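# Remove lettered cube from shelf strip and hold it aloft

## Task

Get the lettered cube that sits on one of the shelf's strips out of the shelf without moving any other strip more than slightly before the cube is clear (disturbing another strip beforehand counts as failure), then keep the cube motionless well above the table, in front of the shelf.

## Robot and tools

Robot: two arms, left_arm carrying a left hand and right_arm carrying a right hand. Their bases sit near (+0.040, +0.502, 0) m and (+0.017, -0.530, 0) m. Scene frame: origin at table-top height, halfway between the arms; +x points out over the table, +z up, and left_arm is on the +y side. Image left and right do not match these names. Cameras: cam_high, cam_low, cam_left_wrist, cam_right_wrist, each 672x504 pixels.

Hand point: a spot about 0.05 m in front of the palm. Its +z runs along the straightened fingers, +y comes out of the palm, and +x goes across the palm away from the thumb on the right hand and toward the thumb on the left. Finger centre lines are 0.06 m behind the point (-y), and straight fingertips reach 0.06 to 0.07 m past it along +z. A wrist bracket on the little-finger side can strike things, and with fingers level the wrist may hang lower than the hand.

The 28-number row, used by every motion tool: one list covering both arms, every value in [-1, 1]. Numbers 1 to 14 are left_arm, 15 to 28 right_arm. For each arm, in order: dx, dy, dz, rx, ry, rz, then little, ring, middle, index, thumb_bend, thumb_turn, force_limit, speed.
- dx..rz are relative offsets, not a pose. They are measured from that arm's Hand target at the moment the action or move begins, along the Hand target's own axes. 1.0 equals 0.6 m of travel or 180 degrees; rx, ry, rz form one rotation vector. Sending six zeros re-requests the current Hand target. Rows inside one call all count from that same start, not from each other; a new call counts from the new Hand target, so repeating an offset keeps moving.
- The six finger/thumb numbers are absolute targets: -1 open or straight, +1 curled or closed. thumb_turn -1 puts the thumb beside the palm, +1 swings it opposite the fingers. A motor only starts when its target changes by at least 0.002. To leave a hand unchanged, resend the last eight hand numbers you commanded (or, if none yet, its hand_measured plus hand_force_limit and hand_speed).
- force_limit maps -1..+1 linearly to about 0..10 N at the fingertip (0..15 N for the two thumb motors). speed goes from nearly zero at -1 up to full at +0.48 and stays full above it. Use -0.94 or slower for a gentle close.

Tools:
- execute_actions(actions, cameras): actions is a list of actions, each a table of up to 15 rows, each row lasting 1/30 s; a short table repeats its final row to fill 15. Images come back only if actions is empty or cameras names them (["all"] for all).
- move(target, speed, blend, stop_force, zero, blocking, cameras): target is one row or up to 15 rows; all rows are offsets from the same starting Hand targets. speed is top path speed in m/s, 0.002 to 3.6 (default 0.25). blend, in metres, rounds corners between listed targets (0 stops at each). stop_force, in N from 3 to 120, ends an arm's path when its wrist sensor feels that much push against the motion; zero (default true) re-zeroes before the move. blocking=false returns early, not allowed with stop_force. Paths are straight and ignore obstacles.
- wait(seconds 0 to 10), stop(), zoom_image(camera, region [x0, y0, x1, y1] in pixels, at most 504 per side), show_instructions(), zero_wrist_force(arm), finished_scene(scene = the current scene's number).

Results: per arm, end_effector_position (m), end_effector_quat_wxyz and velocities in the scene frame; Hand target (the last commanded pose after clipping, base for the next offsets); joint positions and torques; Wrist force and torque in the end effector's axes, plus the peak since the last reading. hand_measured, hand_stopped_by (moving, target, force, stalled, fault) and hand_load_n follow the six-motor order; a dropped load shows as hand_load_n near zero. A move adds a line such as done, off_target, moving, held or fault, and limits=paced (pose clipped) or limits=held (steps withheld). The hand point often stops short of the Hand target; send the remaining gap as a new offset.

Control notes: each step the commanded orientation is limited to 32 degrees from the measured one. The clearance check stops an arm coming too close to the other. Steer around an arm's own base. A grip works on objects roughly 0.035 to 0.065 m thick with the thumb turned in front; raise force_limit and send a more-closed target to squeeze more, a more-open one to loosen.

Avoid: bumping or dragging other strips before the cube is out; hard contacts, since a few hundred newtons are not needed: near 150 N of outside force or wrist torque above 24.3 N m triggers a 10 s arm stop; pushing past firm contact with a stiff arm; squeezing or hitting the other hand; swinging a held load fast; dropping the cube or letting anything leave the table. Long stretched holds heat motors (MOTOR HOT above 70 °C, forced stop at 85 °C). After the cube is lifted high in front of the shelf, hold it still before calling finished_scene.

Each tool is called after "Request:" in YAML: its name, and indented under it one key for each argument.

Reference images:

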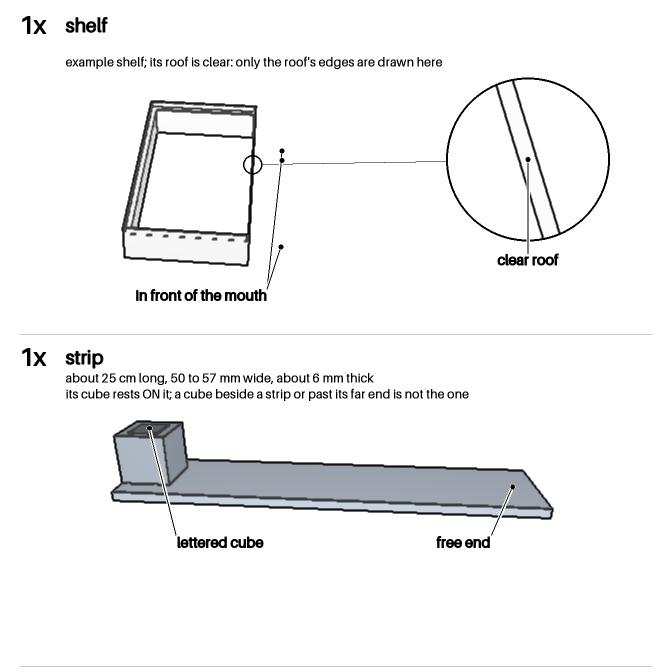

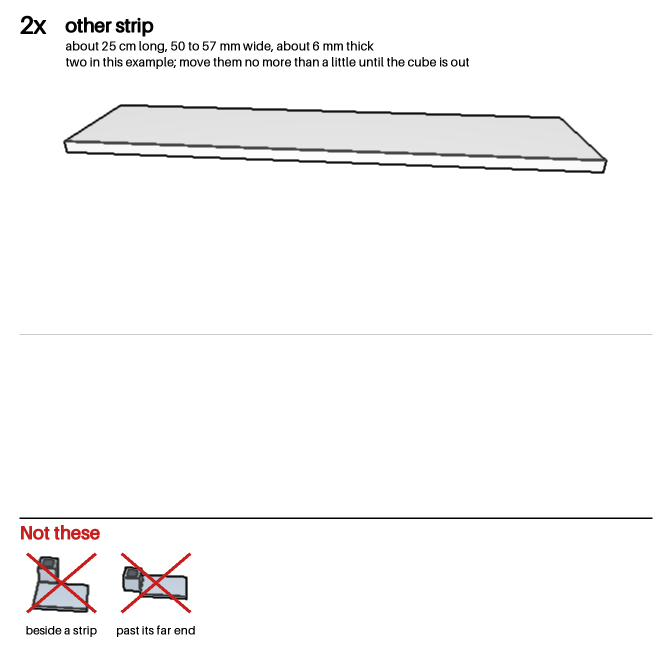

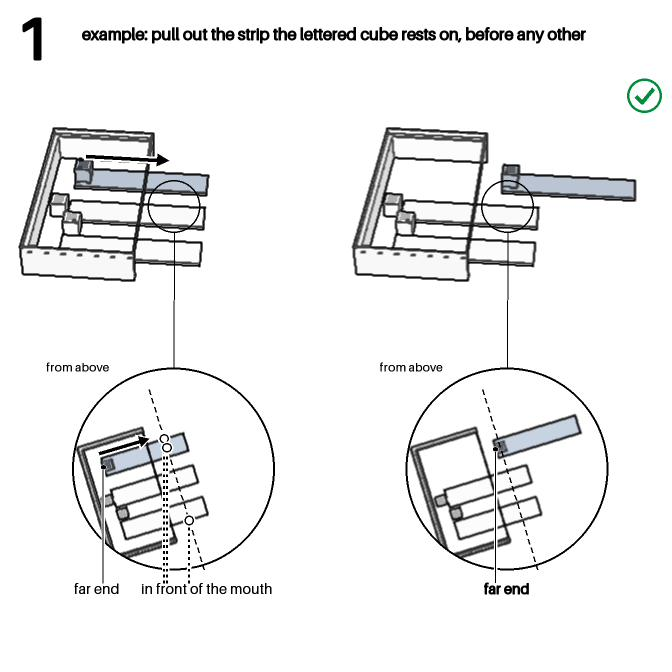

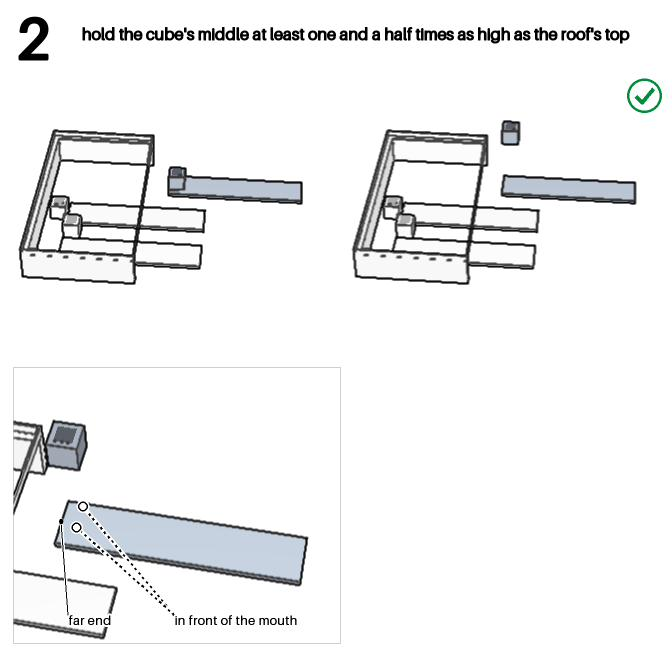

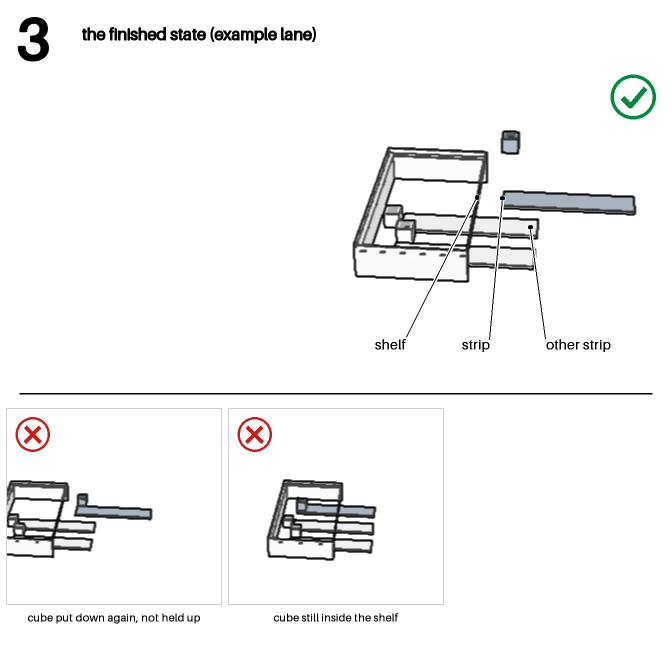

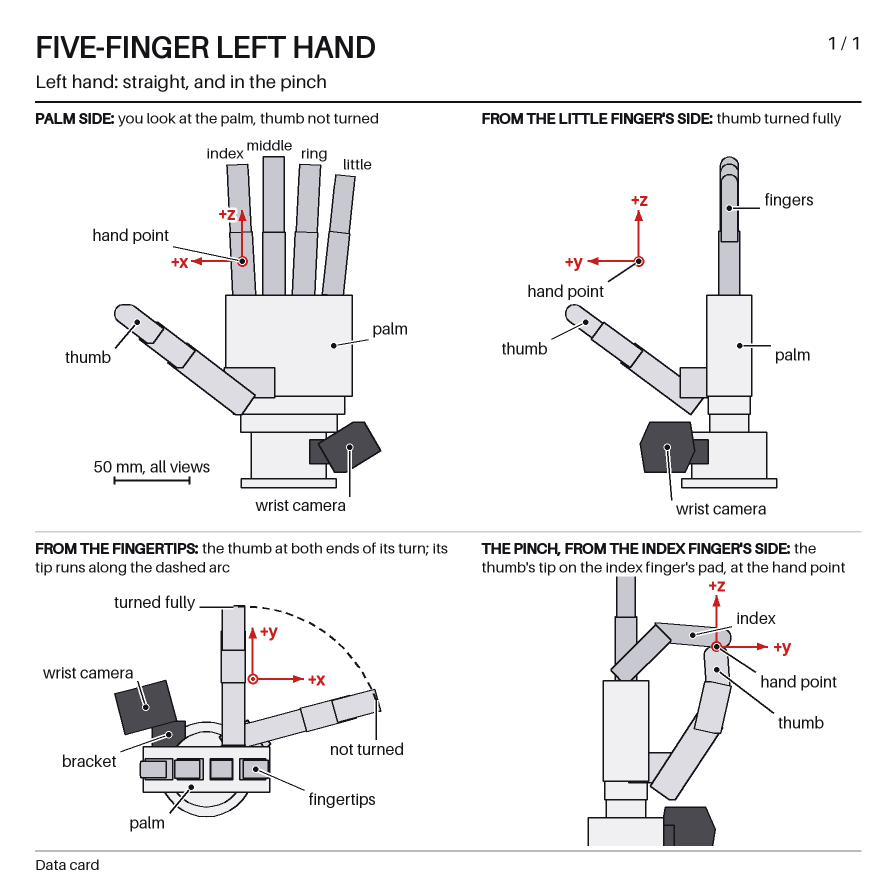

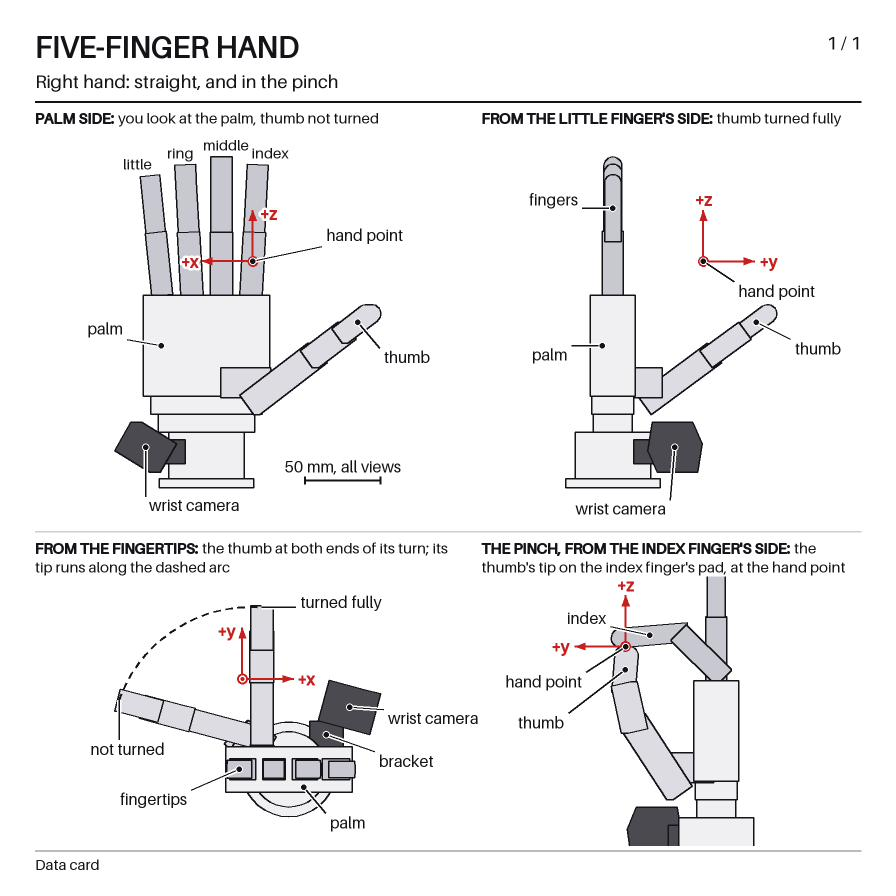

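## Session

Request:
execute_actions:
  actions: []

Request:
zoom_image:
  camera: "cam_high"
  region: [270, 100, 450, 260]

Scene clock: 0.00 s.
left_arm: end_effector_position=(+0.8673, +0.2146, +0.1089) hand_measured=(-1.000, -1.000, -1.000, -1.000, -1.000, -1.000) hand_load_n=(+0.0, +0.0, +0.0, +0.0, +0.0, +0.0) hand_stopped_by=(target, target, target, target, target, target) hand_force_limit=0.00 hand_speed=-0.80 end_effector_quat_wxyz=(-0.101, +0.741, -0.291, +0.596) | right_arm: end_effector_position=(+0.0479, -0.0186, +0.1785) hand_measured=(-1.000, -1.000, -1.000, -1.000, -1.000, -1.000) hand_load_n=(+0.0, +0.0, +0.0, +0.0, +0.0, +0.0) hand_stopped_by=(target, target, target, target, target, target) hand_force_limit=0.00 hand_speed=-0.80 end_effector_quat_wxyz=(+0.668, -0.702, -0.030, +0.243)
Joint positions: left_arm=[3.07 -2.352 -1.29 3.367 -1.433 2.15] | right_arm=[0.679 -1.522 2.26 -0.781 0.262 -2.793]
Joint velocities: within noise
Joint torques (N m): no reading
Wrist force (N): no reading
Wrist torque (N m): no reading
Wrist force, peak (N): no reading
Hand target: left_arm +0.8673, +0.2146, +0.1089; -0.101, +0.741, -0.291, +0.596 | right_arm +0.0479, -0.0186, +0.1785; +0.668, -0.702, -0.030, +0.243
camera_calibration:
cam_left_wrist: T_world_to_cam=[[0.344138, 0.623027, 0.702429, -0.509695], [-0.433337, -0.558289, 0.707483, 0.423018], [0.83294, -0.54786, 0.0778521, -0.496786], [0, 0, 0, 1]] pos_world=[0.772508, 0.281551, 0.0974224]
cam_right_wrist: T_world_to_cam=[[-0.0184572, 0.0397377, -0.99904, 0.181708], [-0.580074, -0.814276, -0.0216717, 0.0161027], [-0.814355, 0.579116, 0.03808, 0.158571], [0, 0, 0, 1]] pos_world=[0.141828, -0.08594, 0.175844]

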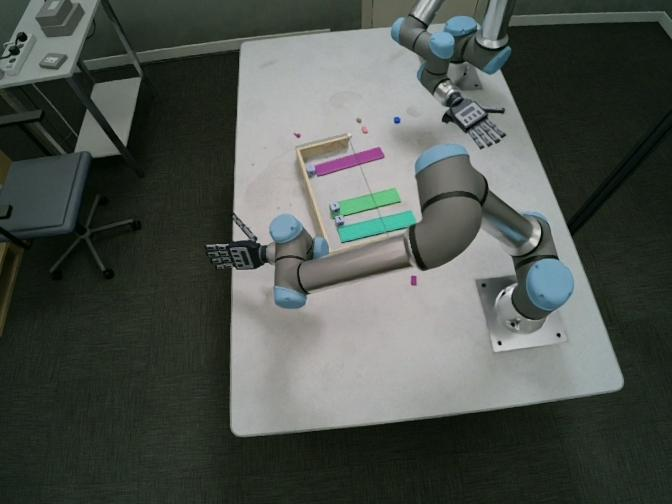

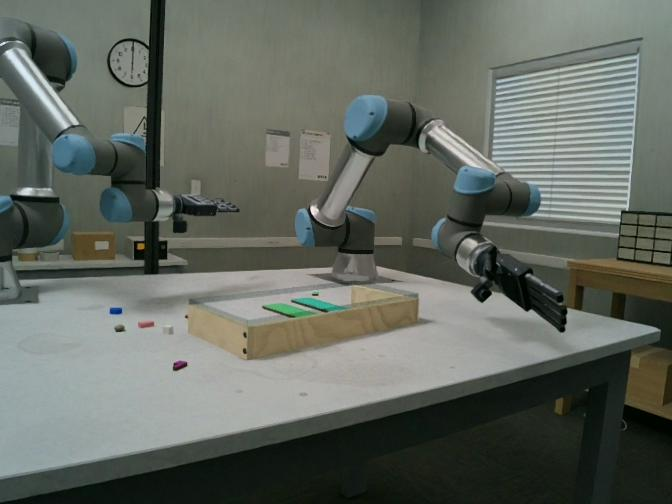

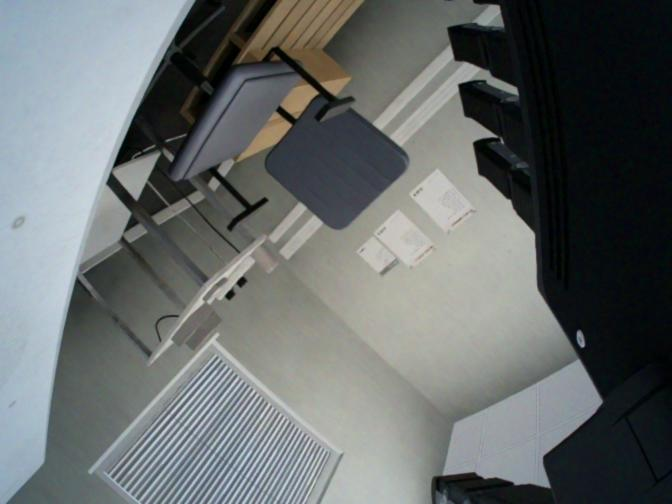

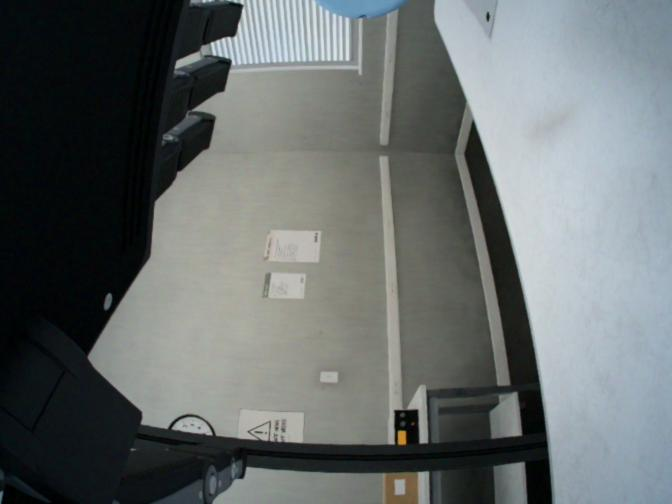

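Scaled by 2.800.

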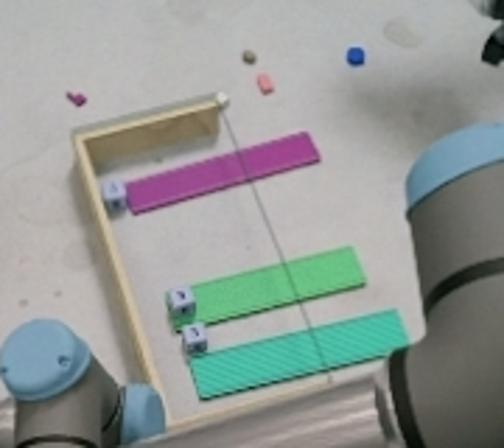

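Request:
move:
  target:
    - [0.2548,-0.1137,-0.2462,0,0,0,-1,-1,-1,-1,-1,1,0,0,-0.3617,-0.359,-0.1308,0,0,0,-1,-1,-1,-1,-1,-1,0,-0.8]
    - [0.2803,0.4095,-0.708,-0.0269,-0.4267,-0.2595,-1,-1,-1,-1,-1,1,0,0,-0.3617,-0.359,-0.1308,0,0,0,-1,-1,-1,-1,-1,-1,0,-0.8]
  speed: 0.3
  blend: 0.05
  cameras: ["cam_high","cam_low","cam_left_wrist"]

Request:
zoom_image:
  camera: "cam_left_wrist"
  region: [180, 0, 560, 360]

Scene clock: 97.47 s.
left_arm: end_effector_position=(+0.4105, +0.0066, +0.2399) hand_measured=(-1.000, -1.000, -1.000, -1.000, -1.000, +1.000) hand_load_n=(+0.0, +0.0, +0.0, +0.0, +0.0, +0.0) hand_stopped_by=(target, target, target, target, target, target) hand_force_limit=0.00 hand_speed=0.00 end_effector_quat_wxyz=(+0.001, +0.995, +0.104, +0.000) | right_arm: end_effector_position=(-0.0524, -0.1481, +0.4483) hand_measured=(-1.000, -1.000, -1.000, -1.000, -1.000, -1.000) hand_load_n=(+0.0, +0.0, +0.0, +0.0, +0.0, +0.0) hand_stopped_by=(target, target, target, target, target, target) hand_force_limit=0.00 hand_speed=-0.80 end_effector_quat_wxyz=(+0.668, -0.702, -0.030, +0.243)
Joint positions: left_arm=[2.444 -2.179 -1.017 1.626 -1.571 0.672] | right_arm=[0.381 -2.151 1.969 0.482 -0.038 -3.136]
Joint torques (N m): left_arm=[6.47 44.93 4.22 -3.38 1.99 -1.25] | right_arm=[7.44 12.59 -12.84 1.92 2.23 -1.71]
Wrist force (N): left_arm=[-2.1 0.0 -0.4] | right_arm=[0.4 -0.1 -0.1]
Wrist torque (N m): left_arm=[0.00 0.42 -0.11] | right_arm=[0.02 -0.07 0.21]
Wrist force, peak (N): left_arm=[-3.0 0.4 -0.2] | right_arm=[1.5 1.3 0.2]
Hand target: left_arm +0.4105, +0.0067, +0.2398; +0.000, +0.995, +0.105, +0.000 | right_arm -0.0525, -0.1481, +0.4483; +0.668, -0.702, -0.030, +0.243
Off the commanded pose: left_arm 0.000 m, 0 deg | right_arm 0.000 m, 0 deg.
move: done
camera_calibration:
cam_left_wrist: T_world_to_cam=[[0.0723695, 0.997283, -0.0137733, -0.034119], [0.870511, -0.056418, 0.488904, -0.469939], [0.486798, -0.0473715, -0.872229, 0.126208], [0, 0, 0, 1]] pos_world=[0.350119, 0.013492, 0.339368]
Images, in order (width x height): cam_high 672x504, cam_low 672x504, cam_left_wrist 672x504.

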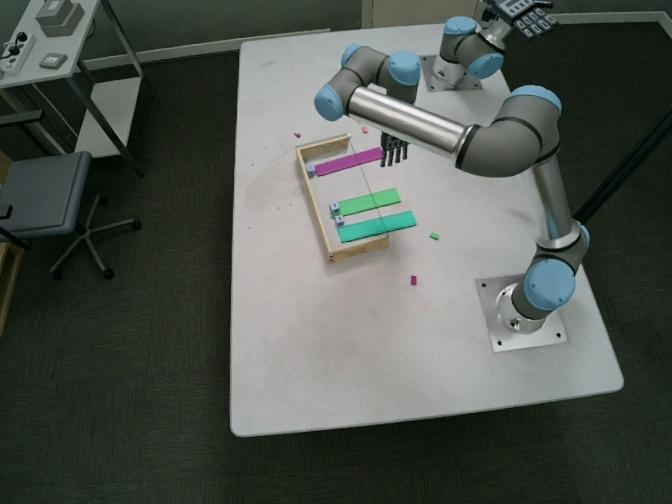

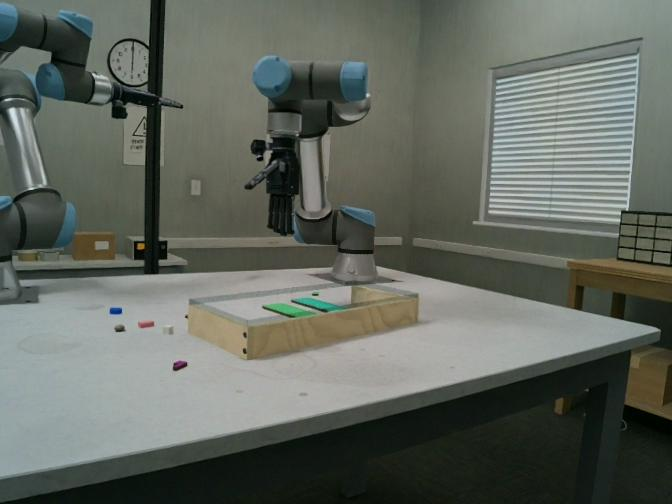

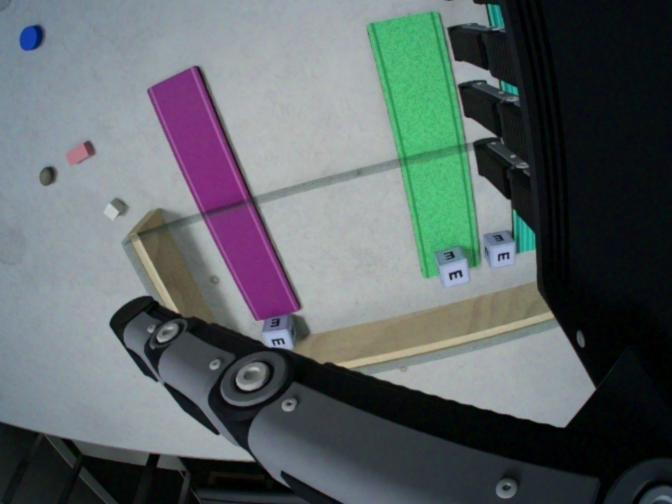

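Scaled by 1.326 from the camera's 672x504 image, which has a finer 960x720 frame.

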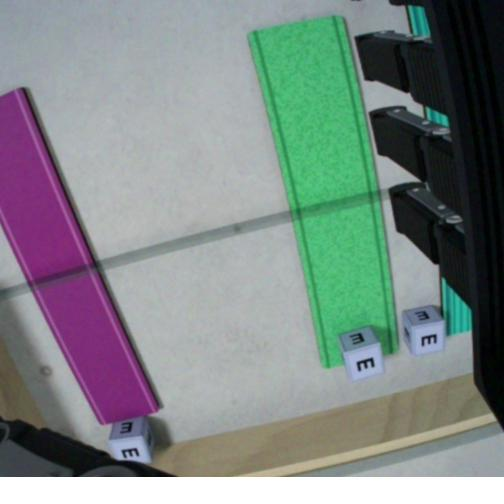

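Request:
move:
  target: [0.0082,-0.0138,0.2515,0,0,0.0067,-1,-1,-1,-1,-1,1,0,0,0,0,0,0,0,0,-1,-1,-1,-1,-1,-1,0,-0.8]
  speed: 0.2
  cameras: ["cam_left_wrist"]

Request:
zero_wrist_force:
  arm: "left_arm"

Request:
move:
  target: [0,0,0.04,0,0,0,-1,-1,-1,-1,-1,1,0,0,0,0,0,0,0,0,-1,-1,-1,-1,-1,-1,0,-0.8]
  speed: 0.01
  stop_force: 6
  cameras: ["cam_high","cam_left_wrist"]

Request:
zoom_image:
  camera: "cam_high"
  region: [280, 100, 460, 260]

Scene clock: 143.40 s.
left_arm: end_effector_position=(+0.4137, +0.0157, +0.0890) hand_measured=(-1.000, -1.000, -1.000, -1.000, -1.000, +1.000) hand_load_n=(+0.0, +0.0, +0.0, +0.0, +0.0, +0.0) hand_stopped_by=(target, target, target, target, target, target) hand_force_limit=0.00 hand_speed=0.00 end_effector_quat_wxyz=(+0.000, +0.996, +0.094, +0.000) | right_arm: end_effector_position=(-0.0524, -0.1481, +0.4483) hand_measured=(-1.000, -1.000, -1.000, -1.000, -1.000, -1.000) hand_load_n=(+0.0, +0.0, +0.0, +0.0, +0.0, +0.0) hand_stopped_by=(target, target, target, target, target, target) hand_force_limit=0.00 hand_speed=-0.80 end_effector_quat_wxyz=(+0.668, -0.702, -0.030, +0.243)
Joint positions: left_arm=[2.464 -2.253 -1.29 1.973 -1.57 0.713] | right_arm=[0.381 -2.151 1.969 0.482 -0.038 -3.136]
Joint torques (N m): left_arm=[-9.67 34.57 15.1 -0.87 1.82 -1.59] | right_arm=[5.51 3.37 -13.4 -0.66 2.11 2]
Wrist force (N): left_arm=[-2.1 -0.1 -0.3] | right_arm=[0.5 -0.5 -0.3]
Wrist torque (N m): left_arm=[-0.03 0.42 -0.06] | right_arm=[-0.04 -0.07 0.21]
Wrist force, peak (N): left_arm=[-2.3 0.1 -2.2] | right_arm=[1.1 -0.2 -0.6]
Hand target: left_arm +0.4136, +0.0156, +0.0889; +0.000, +0.996, +0.094, +0.000 | right_arm -0.0524, -0.1481, +0.4483; +0.668, -0.702, -0.030, +0.243
Off the commanded pose: left_arm 0.000 m, 0 deg | right_arm 0.000 m, 0 deg.
move: done
camera_calibration:
cam_left_wrist: T_world_to_cam=[[0.0928793, 0.995581, -0.0138219, -0.0538492], [0.869354, -0.0743204, 0.488569, -0.397582], [0.485383, -0.0573941, -0.872416, -0.00565493], [0, 0, 0, 1]] pos_world=[0.353385, 0.0237383, 0.188568]
Images, in order (width x height): cam_left_wrist 672x504.

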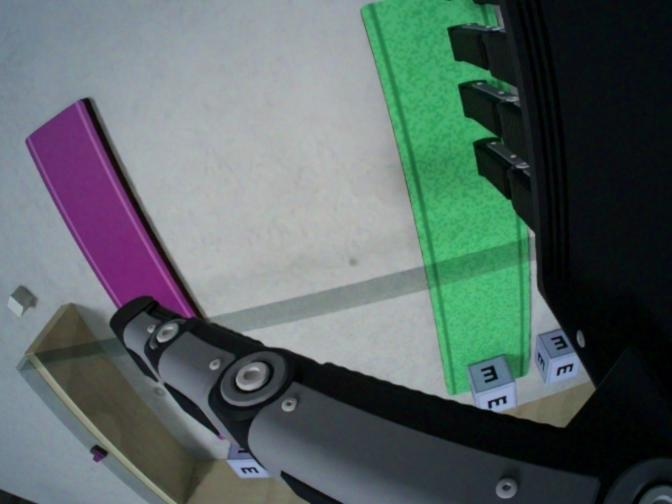

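Wrist force sensor zeroed.

Scene clock: 145.70 s.
left_arm: end_effector_position=(+0.4136, +0.0156, +0.0769) hand_measured=(-1.000, -1.000, -1.000, -1.000, -1.000, +1.000) hand_load_n=(+0.0, +0.0, +0.0, +0.0, +0.0, +0.0) hand_stopped_by=(target, target, target, target, target, target) hand_force_limit=0.00 hand_speed=0.00 end_effector_quat_wxyz=(+0.000, +0.996, +0.094, +0.000) | right_arm: end_effector_position=(-0.0524, -0.1481, +0.4483) hand_measured=(-1.000, -1.000, -1.000, -1.000, -1.000, -1.000) hand_load_n=(+0.0, +0.0, +0.0, +0.0, +0.0, +0.0) hand_stopped_by=(target, target, target, target, target, target) hand_force_limit=0.00 hand_speed=-0.80 end_effector_quat_wxyz=(+0.668, -0.702, -0.030, +0.243)
Joint positions: left_arm=[2.464 -2.265 -1.303 1.998 -1.57 0.713] | right_arm=[0.381 -2.151 1.969 0.482 -0.038 -3.136]
Joint torques (N m): left_arm=[-9.95 43.73 25.99 -3.14 1.66 -1.8] | right_arm=[4.04 3.47 -14.36 -0.68 1.92 2.03]
Wrist force (N, zeroed by zero_wrist_force on left_arm): left_arm=[0.4 -0.2 -7.9] | right_arm=[0.6 -0.3 -0.3]
Wrist torque (N m, zeroed by zero_wrist_force on left_arm): left_arm=[0.42 -0.14 0.03] | right_arm=[0.00 -0.09 0.23]
Wrist force, peak (N, zeroed by zero_wrist_force on left_arm): left_arm=[0.3 0.1 -16.7] | right_arm=[1.1 -0.5 -0.5]
Hand target: left_arm +0.4136, +0.0156, +0.0769; +0.000, +0.996, +0.094, +0.000 (not the last commanded pose) | right_arm -0.0524, -0.1481, +0.4483; +0.668, -0.702, -0.030, +0.243
Off the commanded pose: left_arm 0.012 m, 0 deg | right_arm 0.000 m, 0 deg.
move: contact (left_arm)
camera_calibration:
cam_left_wrist: T_world_to_cam=[[0.0929658, 0.995574, -0.0137733, -0.0540556], [0.869345, -0.0744194, 0.488571, -0.391665], [0.485384, -0.0573942, -0.872415, -0.0162113], [0, 0, 0, 1]] pos_world=[0.353386, 0.0237384, 0.176469]
Images, in order (width x height): cam_high 672x504, cam_left_wrist 672x504.

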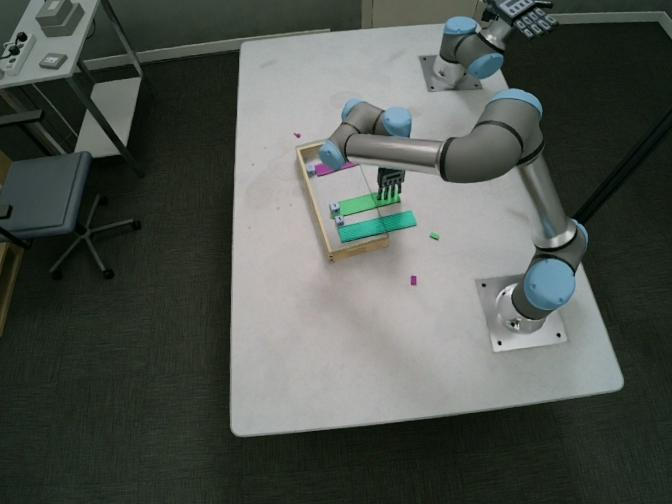

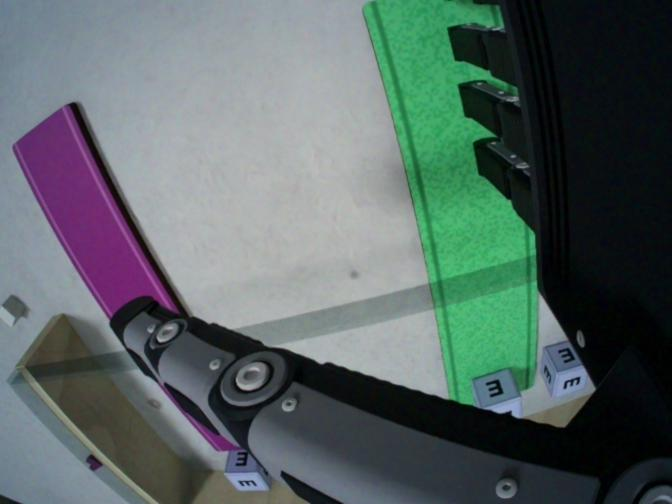

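Scaled by 2.800.

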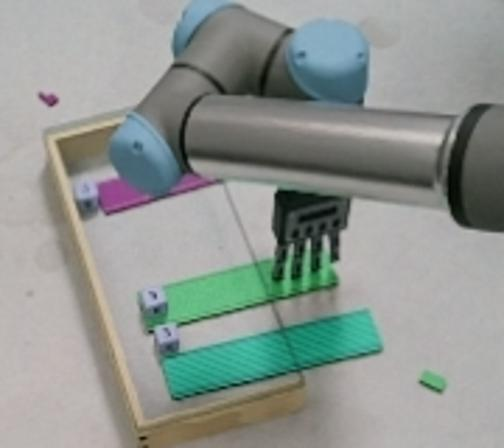

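Request:
move:
  target: [-0.15,0,0.0003,0,0,0,-1,-1,-1,-1,-1,1,0,0,0,0,0,0,0,0,-1,-1,-1,-1,-1,-1,0,-0.8]
  speed: 0.07
  cameras: ["cam_high","cam_left_wrist"]

Request:
zoom_image:
  camera: "cam_high"
  region: [280, 100, 460, 260]

Scene clock: 156.17 s.
left_arm: end_effector_position=(+0.3251, -0.0012, +0.0767) hand_measured=(-1.000, -1.000, -1.000, -1.000, -1.000, +1.000) hand_load_n=(+0.0, +0.0, +0.0, +0.0, +0.0, +0.0) hand_stopped_by=(target, target, target, target, target, target) hand_force_limit=0.00 hand_speed=0.00 end_effector_quat_wxyz=(+0.000, +0.996, +0.094, +0.000) end_effector_velocity=(+0.001, +0.000, +0.000) end_effector_angular_velocity=(+0.001, +0.001, -0.002) | right_arm: end_effector_position=(-0.0524, -0.1481, +0.4483) hand_measured=(-1.000, -1.000, -1.000, -1.000, -1.000, -1.000) hand_load_n=(+0.0, +0.0, +0.0, +0.0, +0.0, -0.5) hand_stopped_by=(target, target, target, target, target, target) hand_force_limit=0.00 hand_speed=-0.80 end_effector_quat_wxyz=(+0.668, -0.702, -0.030, +0.243)
Joint positions: left_arm=[2.323 -2.189 -1.435 2.054 -1.571 0.572] | right_arm=[0.381 -2.151 1.969 0.482 -0.038 -3.136]
Joint velocities: left_arm=[0.003 -0.002 0.003 -0.002 0 0.005] | right_arm=[within noise]
Joint torques (N m): left_arm=[9.91 27.31 25.63 -2.61 -1.32 2.24] | right_arm=[2.47 3.29 -15.28 -0.65 1.83 2.03]
Wrist force (N, zeroed by zero_wrist_force on left_arm): left_arm=[-2.0 -0.2 -10.2] | right_arm=[0.4 0.1 -0.1]
Wrist torque (N m, zeroed by zero_wrist_force on left_arm): left_arm=[0.62 -0.35 -0.17] | right_arm=[0.05 -0.07 0.22]
Wrist force, peak (N, zeroed by zero_wrist_force on left_arm): left_arm=[-2.3 0.2 -10.8] | right_arm=[1.1 -0.4 -0.4]
Hand target: left_arm +0.3252, -0.0012, +0.0767; +0.000, +0.996, +0.094, +0.000 | right_arm -0.0524, -0.1481, +0.4483; +0.668, -0.702, -0.030, +0.243
Off the commanded pose: left_arm 0.000 m, 0 deg | right_arm 0.000 m, 0 deg.
move: done
camera_calibration:
cam_left_wrist: T_world_to_cam=[[0.0930573, 0.995566, -0.0137329, -0.0290371], [0.869377, -0.0745238, 0.488497, -0.315883], [0.485308, -0.0573973, -0.872457, 0.0256284], [0, 0, 0, 1]] pos_world=[0.264886, 0.00683858, 0.176269]
Images, in order (width x height): cam_high 672x504, cam_left_wrist 672x504.

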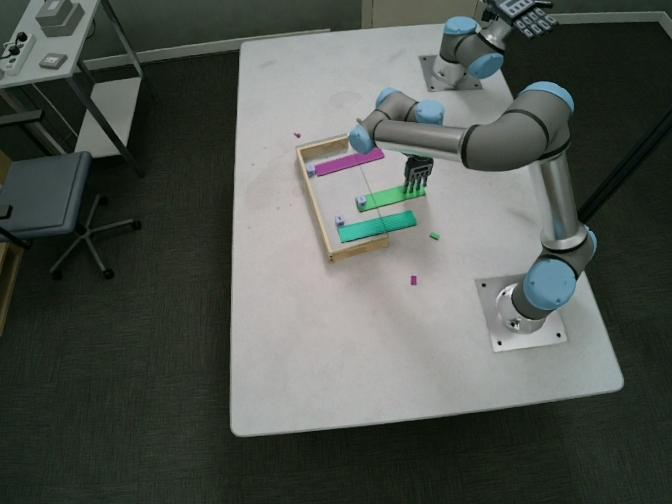

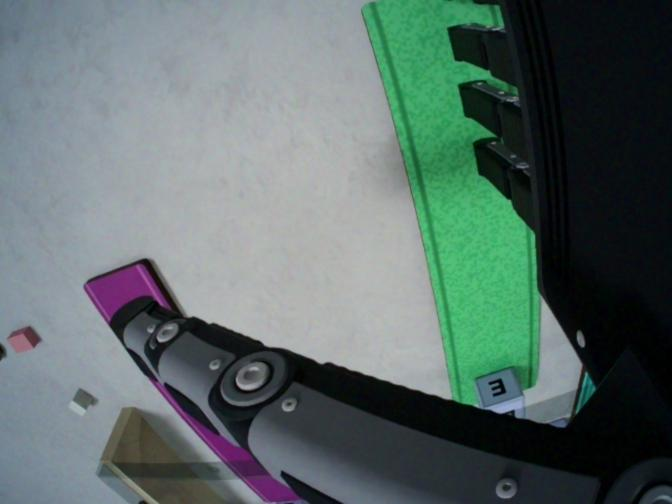

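Scaled by 2.800.

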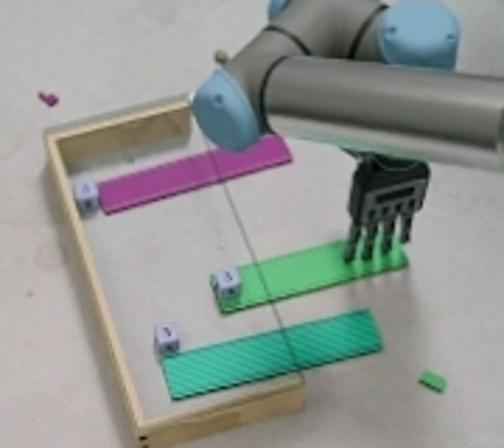

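Request:
move:
  target: [-0.1917,0,0,0,0,0,-1,-1,-1,-1,-1,1,0,0,0,0,0,0,0,0,-1,-1,-1,-1,-1,-1,0,-0.8]
  speed: 0.07
  cameras: ["cam_high","cam_left_wrist"]

Request:
zoom_image:
  camera: "cam_high"
  region: [280, 100, 460, 260]

Scene clock: 163.30 s.
left_arm: end_effector_position=(+0.2122, -0.0227, +0.0767) hand_measured=(-1.000, -1.000, -1.000, -1.000, -1.000, +1.000) hand_load_n=(+0.0, +0.0, +0.0, +0.0, +0.0, +0.0) hand_stopped_by=(target, target, target, target, target, target) hand_force_limit=0.00 hand_speed=0.00 end_effector_quat_wxyz=(+0.000, +0.996, +0.094, +0.000) | right_arm: end_effector_position=(-0.0524, -0.1481, +0.4483) hand_measured=(-1.000, -1.000, -1.000, -1.000, -1.000, -1.000) hand_load_n=(+0.0, +0.0, +0.0, +0.0, +0.0, +0.0) hand_stopped_by=(target, target, target, target, target, target) hand_force_limit=0.00 hand_speed=-0.80 end_effector_quat_wxyz=(+0.668, -0.702, -0.030, +0.243)
Joint positions: left_arm=[2.109 -2.14 -1.517 2.088 -1.571 0.358] | right_arm=[0.381 -2.151 1.969 0.482 -0.038 -3.136]
Joint torques (N m): left_arm=[7.9 24.96 23.13 -2.72 -1.43 2.17] | right_arm=[0.45 3.64 -16.3 -0.71 1.66 2.16]
Wrist force (N, zeroed by zero_wrist_force on left_arm): left_arm=[-1.4 -0.2 -7.7] | right_arm=[0.7 -0.3 -0.2]
Wrist torque (N m, zeroed by zero_wrist_force on left_arm): left_arm=[0.45 -0.28 -0.12] | right_arm=[-0.01 -0.11 0.22]
Wrist force, peak (N, zeroed by zero_wrist_force on left_arm): left_arm=[-2.4 -1.3 -9.9] | right_arm=[1.1 -0.4 -0.3]
Hand target: left_arm +0.2122, -0.0228, +0.0767; +0.000, +0.996, +0.094, +0.000 | right_arm -0.0524, -0.1481, +0.4483; +0.668, -0.702, -0.030, +0.243
Off the commanded pose: left_arm 0.000 m, 0 deg | right_arm 0.000 m, 0 deg.
move: done
camera_calibration:
cam_left_wrist: T_world_to_cam=[[0.0931005, 0.995561, -0.0138117, 0.00288868], [0.869331, -0.0745178, 0.48858, -0.219204], [0.485381, -0.057494, -0.87241, 0.0791255], [0, 0, 0, 1]] pos_world=[0.151886, -0.0146612, 0.176168]
Images, in order (width x height): cam_high 672x504, cam_left_wrist 672x504.

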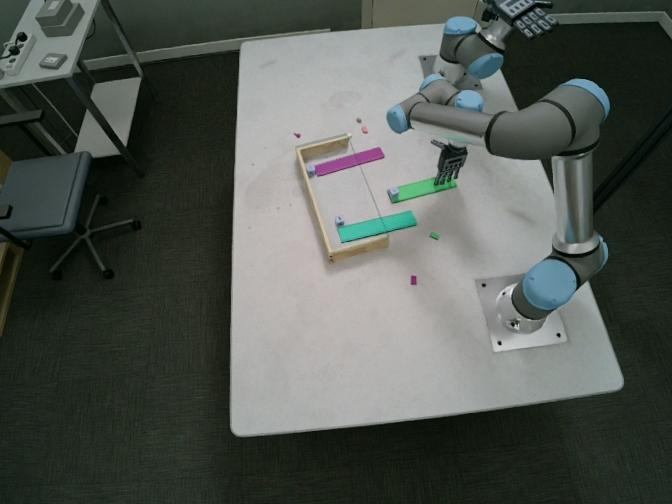

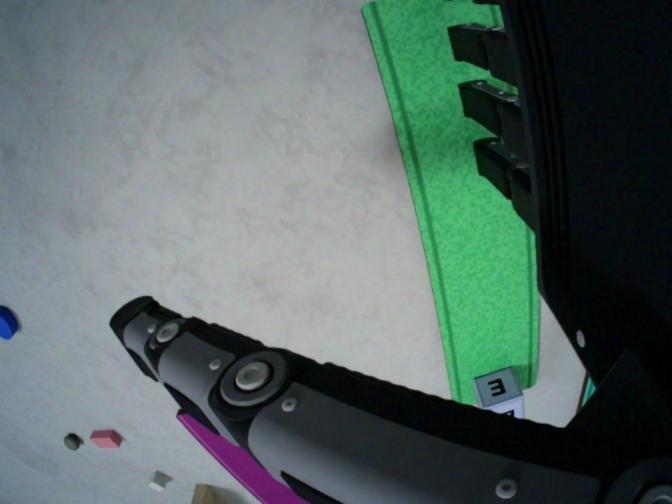

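Scaled by 2.800.

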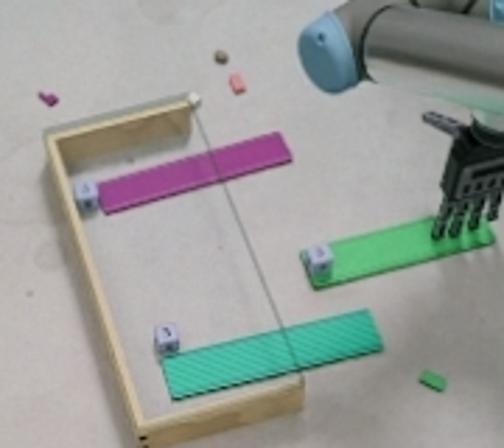

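Request:
move:
  target:
    - [0,0,-0.15,0,0,0,-1,-1,-1,-1,-1,1,0,0,0,0,0,0,0,0,-1,-1,-1,-1,-1,-1,0,-0.8]
    - [0.2801,-0.1287,-0.0388,0.2611,0,0,1,1,0.1,0.1,-1,1,0,0,0,0,0,0,0,0,-1,-1,-1,-1,-1,-1,0,-0.8]
  speed: 0.22
  blend: 0.03
  cameras: ["cam_high","cam_low","cam_left_wrist"]

Request:
zoom_image:
  camera: "cam_left_wrist"
  region: [40, 50, 280, 290]

Scene clock: 186.73 s.
left_arm: end_effector_position=(+0.3629, +0.0846, +0.0999) hand_measured=(+1.000, +1.000, +0.100, +0.100, -1.000, +1.000) hand_load_n=(+0.0, +0.0, +0.0, +0.0, +0.0, +0.0) hand_stopped_by=(target, target, target, target, target, target) hand_force_limit=0.00 hand_speed=0.00 end_effector_quat_wxyz=(-0.397, +0.913, +0.086, -0.037) | right_arm: end_effector_position=(-0.0524, -0.1481, +0.4483) hand_measured=(-1.000, -1.000, -1.000, -1.000, -1.000, -1.000) hand_load_n=(+0.0, +0.0, +0.0, +0.0, +0.0, -0.5) hand_stopped_by=(target, target, target, target, target, target) hand_force_limit=0.00 hand_speed=-0.80 end_effector_quat_wxyz=(+0.668, -0.702, -0.030, +0.243)
Joint positions: left_arm=[2.286 -2.53 -1.029 1.245 -1.953 0.384] | right_arm=[0.381 -2.151 1.969 0.482 -0.038 -3.136]
Joint torques (N m): left_arm=[-9.42 40.79 5.35 -3.87 -1.78 2.35] | right_arm=[-2.79 3.27 -18.05 -0.45 1.24 1.96]
Wrist force (N, zeroed by zero_wrist_force on left_arm): left_arm=[-0.1 -1.1 -0.1] | right_arm=[0.9 -0.6 -0.4]
Wrist torque (N m, zeroed by zero_wrist_force on left_arm): left_arm=[-0.08 -0.07 -0.08] | right_arm=[-0.04 -0.13 0.23]
Wrist force, peak (N, zeroed by zero_wrist_force on left_arm): left_arm=[-1.6 -1.1 -8.4] | right_arm=[0.9 -0.7 -0.4]
Hand target: left_arm +0.3629, +0.0846, +0.0999; -0.397, +0.913, +0.086, -0.037 | right_arm -0.0524, -0.1481, +0.4483; +0.668, -0.702, -0.030, +0.243
Off the commanded pose: left_arm 0.000 m, 0 deg | right_arm 0.000 m, 0 deg.
move: done
camera_calibration:
cam_left_wrist: T_world_to_cam=[[0.148072, 0.705468, 0.693101, -0.183808], [0.922293, -0.351488, 0.160723, -0.316652], [0.357002, 0.615444, -0.702694, 0.00516763], [0, 0, 0, 1]] pos_world=[0.317418, 0.0151907, 0.181922]
Images, in order (width x height): cam_high 672x504, cam_low 672x504, cam_left_wrist 672x504.

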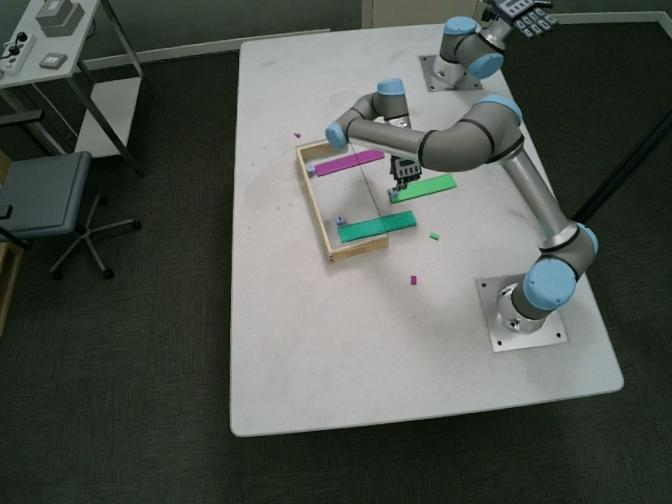

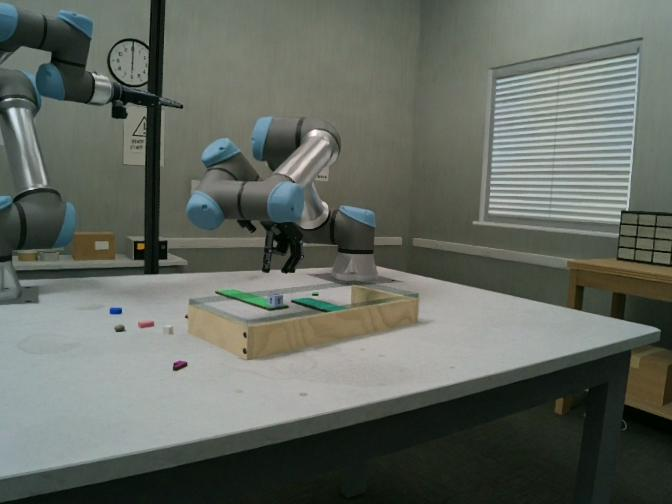

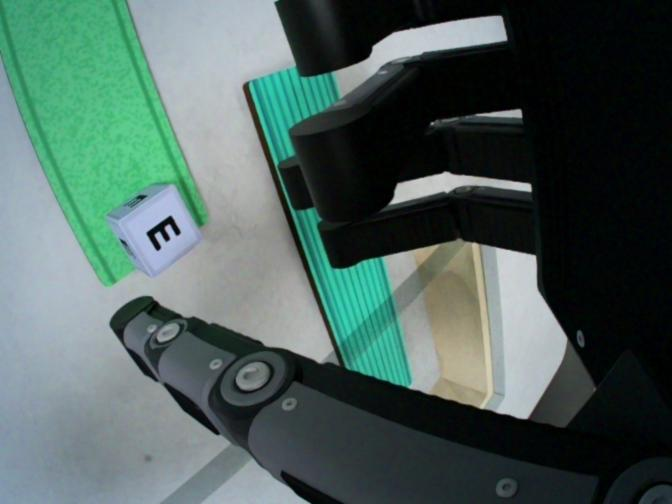

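Scaled by 2.100 from the camera's 672x504 image, which has a finer 960x720 frame.

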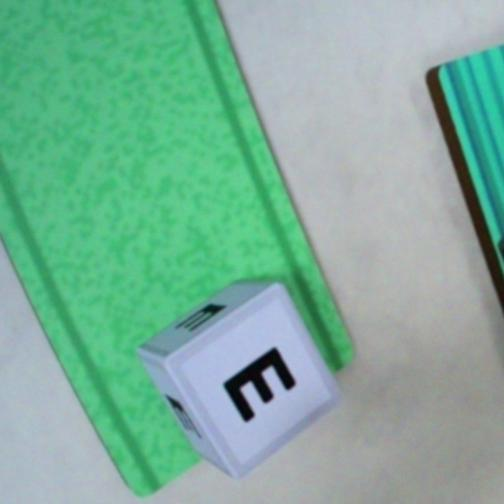

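Request:
move:
  target:
    - [-0.0016,0.036,0.0343,0,0,0,1,1,0.1,0.1,-1,1,0,0,0,0,0,0,0,0,-1,-1,-1,-1,-1,-1,0,-0.8]
    - [-0.0016,0.0865,0.0817,0,0,0,1,1,0.1,0.1,-1,1,0,0,0,0,0,0,0,0,-1,-1,-1,-1,-1,-1,0,-0.8]
  speed: [0.1,0.05]
  stop_force: 6
  cameras: ["cam_left_wrist","cam_low"]

Request:
zoom_image:
  camera: "cam_left_wrist"
  region: [100, 80, 400, 380]

Scene clock: 219.20 s.
left_arm: end_effector_position=(+0.3618, +0.0848, +0.0285) hand_measured=(+1.000, +1.000, +0.100, +0.100, -1.000, +1.000) hand_load_n=(+0.0, +0.0, +0.0, +0.0, +0.0, +0.0) hand_stopped_by=(target, target, target, target, target, target) hand_force_limit=0.00 hand_speed=0.00 end_effector_quat_wxyz=(-0.397, +0.913, +0.086, -0.037) | right_arm: end_effector_position=(-0.0524, -0.1481, +0.4483) hand_measured=(-1.000, -1.000, -1.000, -1.000, -1.000, -1.000) hand_load_n=(+0.0, +0.0, +0.0, +0.0, +0.0, +0.0) hand_stopped_by=(target, target, target, target, target, target) hand_force_limit=0.00 hand_speed=-0.80 end_effector_quat_wxyz=(+0.668, -0.702, -0.030, +0.243)
Joint positions: left_arm=[2.285 -2.618 -1.057 1.36 -1.952 0.384] | right_arm=[0.381 -2.151 1.969 0.482 -0.038 -3.136]
Joint torques (N m): left_arm=[8.71 55.7 25.72 -2.3 -1.93 1.76] | right_arm=[-5.1 3.27 -18.66 -0.55 1.11 2.01]
Wrist force (N, zeroed by zero_wrist_force on left_arm): left_arm=[0.0 -1.0 -0.3] | right_arm=[0.9 -0.5 -0.3]
Wrist torque (N m, zeroed by zero_wrist_force on left_arm): left_arm=[-0.05 -0.10 0.01] | right_arm=[-0.04 -0.13 0.23]
Wrist force, peak (N, zeroed by zero_wrist_force on left_arm): left_arm=[0.2 -1.9 -1.3] | right_arm=[0.9 -0.6 -0.4]
Hand target: left_arm +0.3619, +0.0848, +0.0286; -0.397, +0.913, +0.086, -0.037 | right_arm -0.0524, -0.1481, +0.4483; +0.668, -0.702, -0.030, +0.243
Off the commanded pose: left_arm 0.000 m, 0 deg | right_arm 0.000 m, 0 deg.
move: done
camera_calibration:
cam_left_wrist: T_world_to_cam=[[0.148111, 0.7054, 0.693162, -0.134247], [0.922295, -0.351515, 0.160651, -0.304068], [0.35698, 0.615506, -0.702651, -0.044804], [0, 0, 0, 1]] pos_world=[0.316318, 0.0153905, 0.110422]
Images, in order (width x height): cam_low 672x504, cam_left_wrist 672x504.

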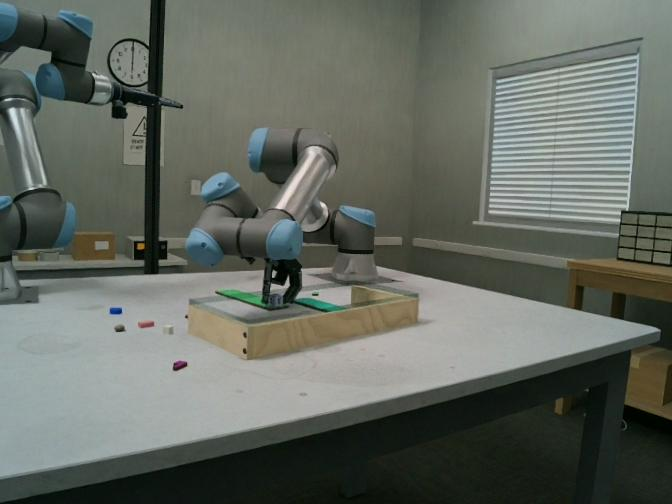

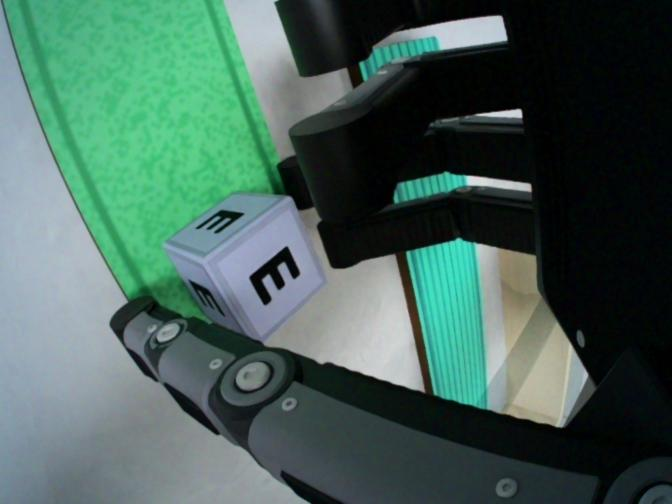

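Scaled by 1.680 from the camera's 672x504 image, which has a finer 960x720 frame.

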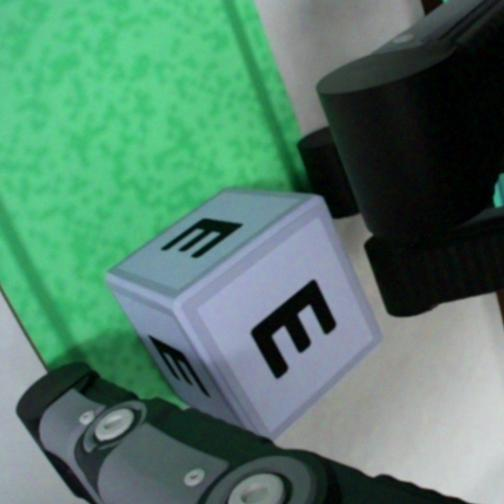

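Aligned. Close the grip.

Request:
move:
  target: [0,0,0,0,0,0,1,1,0.6,0.6,-0.7,1,-0.5,-0.92,0,0,0,0,0,0,-1,-1,-1,-1,-1,-1,0,-0.8]
  cameras: ["cam_left_wrist"]

Scene clock: 224.33 s.
left_arm: end_effector_position=(+0.3619, +0.0848, +0.0286) hand_measured=(+1.000, +1.000, +0.360, +0.442, -0.868, +1.000) hand_load_n=(+0.5, +0.5, +2.5, +3.0, +5.5, -1.5) hand_stopped_by=(target, target, force, force, force, target) hand_force_limit=-0.50 hand_speed=-0.92 end_effector_quat_wxyz=(-0.397, +0.913, +0.086, -0.037) | right_arm: end_effector_position=(-0.0524, -0.1481, +0.4483) hand_measured=(-1.000, -1.000, -1.000, -1.000, -1.000, -1.000) hand_load_n=(+0.0, -0.5, +0.0, +0.0, +0.0, +0.0) hand_stopped_by=(target, target, target, target, target, target) hand_force_limit=0.00 hand_speed=-0.80 end_effector_quat_wxyz=(+0.668, -0.702, -0.030, +0.243)
Joint positions: left_arm=[2.285 -2.618 -1.057 1.36 -1.952 0.384] | right_arm=[0.381 -2.151 1.969 0.482 -0.038 -3.136]
Joint torques (N m): left_arm=[10 55.64 27.38 -1.71 -2.09 1.85] | right_arm=[-5.39 3.28 -20.01 -0.5 0.99 2.09]
Wrist force (N, zeroed by zero_wrist_force on left_arm): left_arm=[0.0 -0.8 -0.3] | right_arm=[0.7 -0.5 -0.3]
Wrist torque (N m, zeroed by zero_wrist_force on left_arm): left_arm=[-0.02 -0.08 -0.01] | right_arm=[-0.02 -0.11 0.22]
Wrist force, peak (N, zeroed by zero_wrist_force on left_arm): left_arm=[0.3 -1.1 -0.1] | right_arm=[1.1 -0.4 -0.4]
Hand target: left_arm +0.3619, +0.0848, +0.0286; -0.397, +0.913, +0.086, -0.037 | right_arm -0.0524, -0.1481, +0.4483; +0.668, -0.702, -0.030, +0.243
Off the commanded pose: left_arm 0.000 m, 0 deg | right_arm 0.000 m, 0 deg.
move: done
camera_calibration:
cam_left_wrist: T_world_to_cam=[[0.148072, 0.705468, 0.693101, -0.134313], [0.922293, -0.351488, 0.160723, -0.304184], [0.357002, 0.615444, -0.702694, -0.0447708], [0, 0, 0, 1]] pos_world=[0.316418, 0.0153907, 0.110522]
Images, in order (width x height): cam_left_wrist 672x504.

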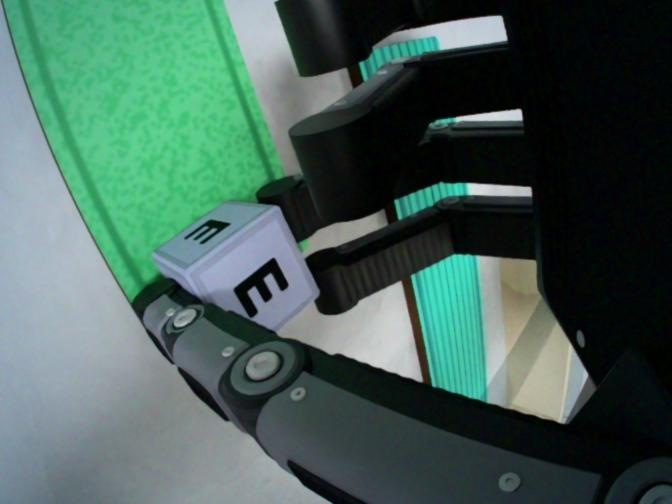

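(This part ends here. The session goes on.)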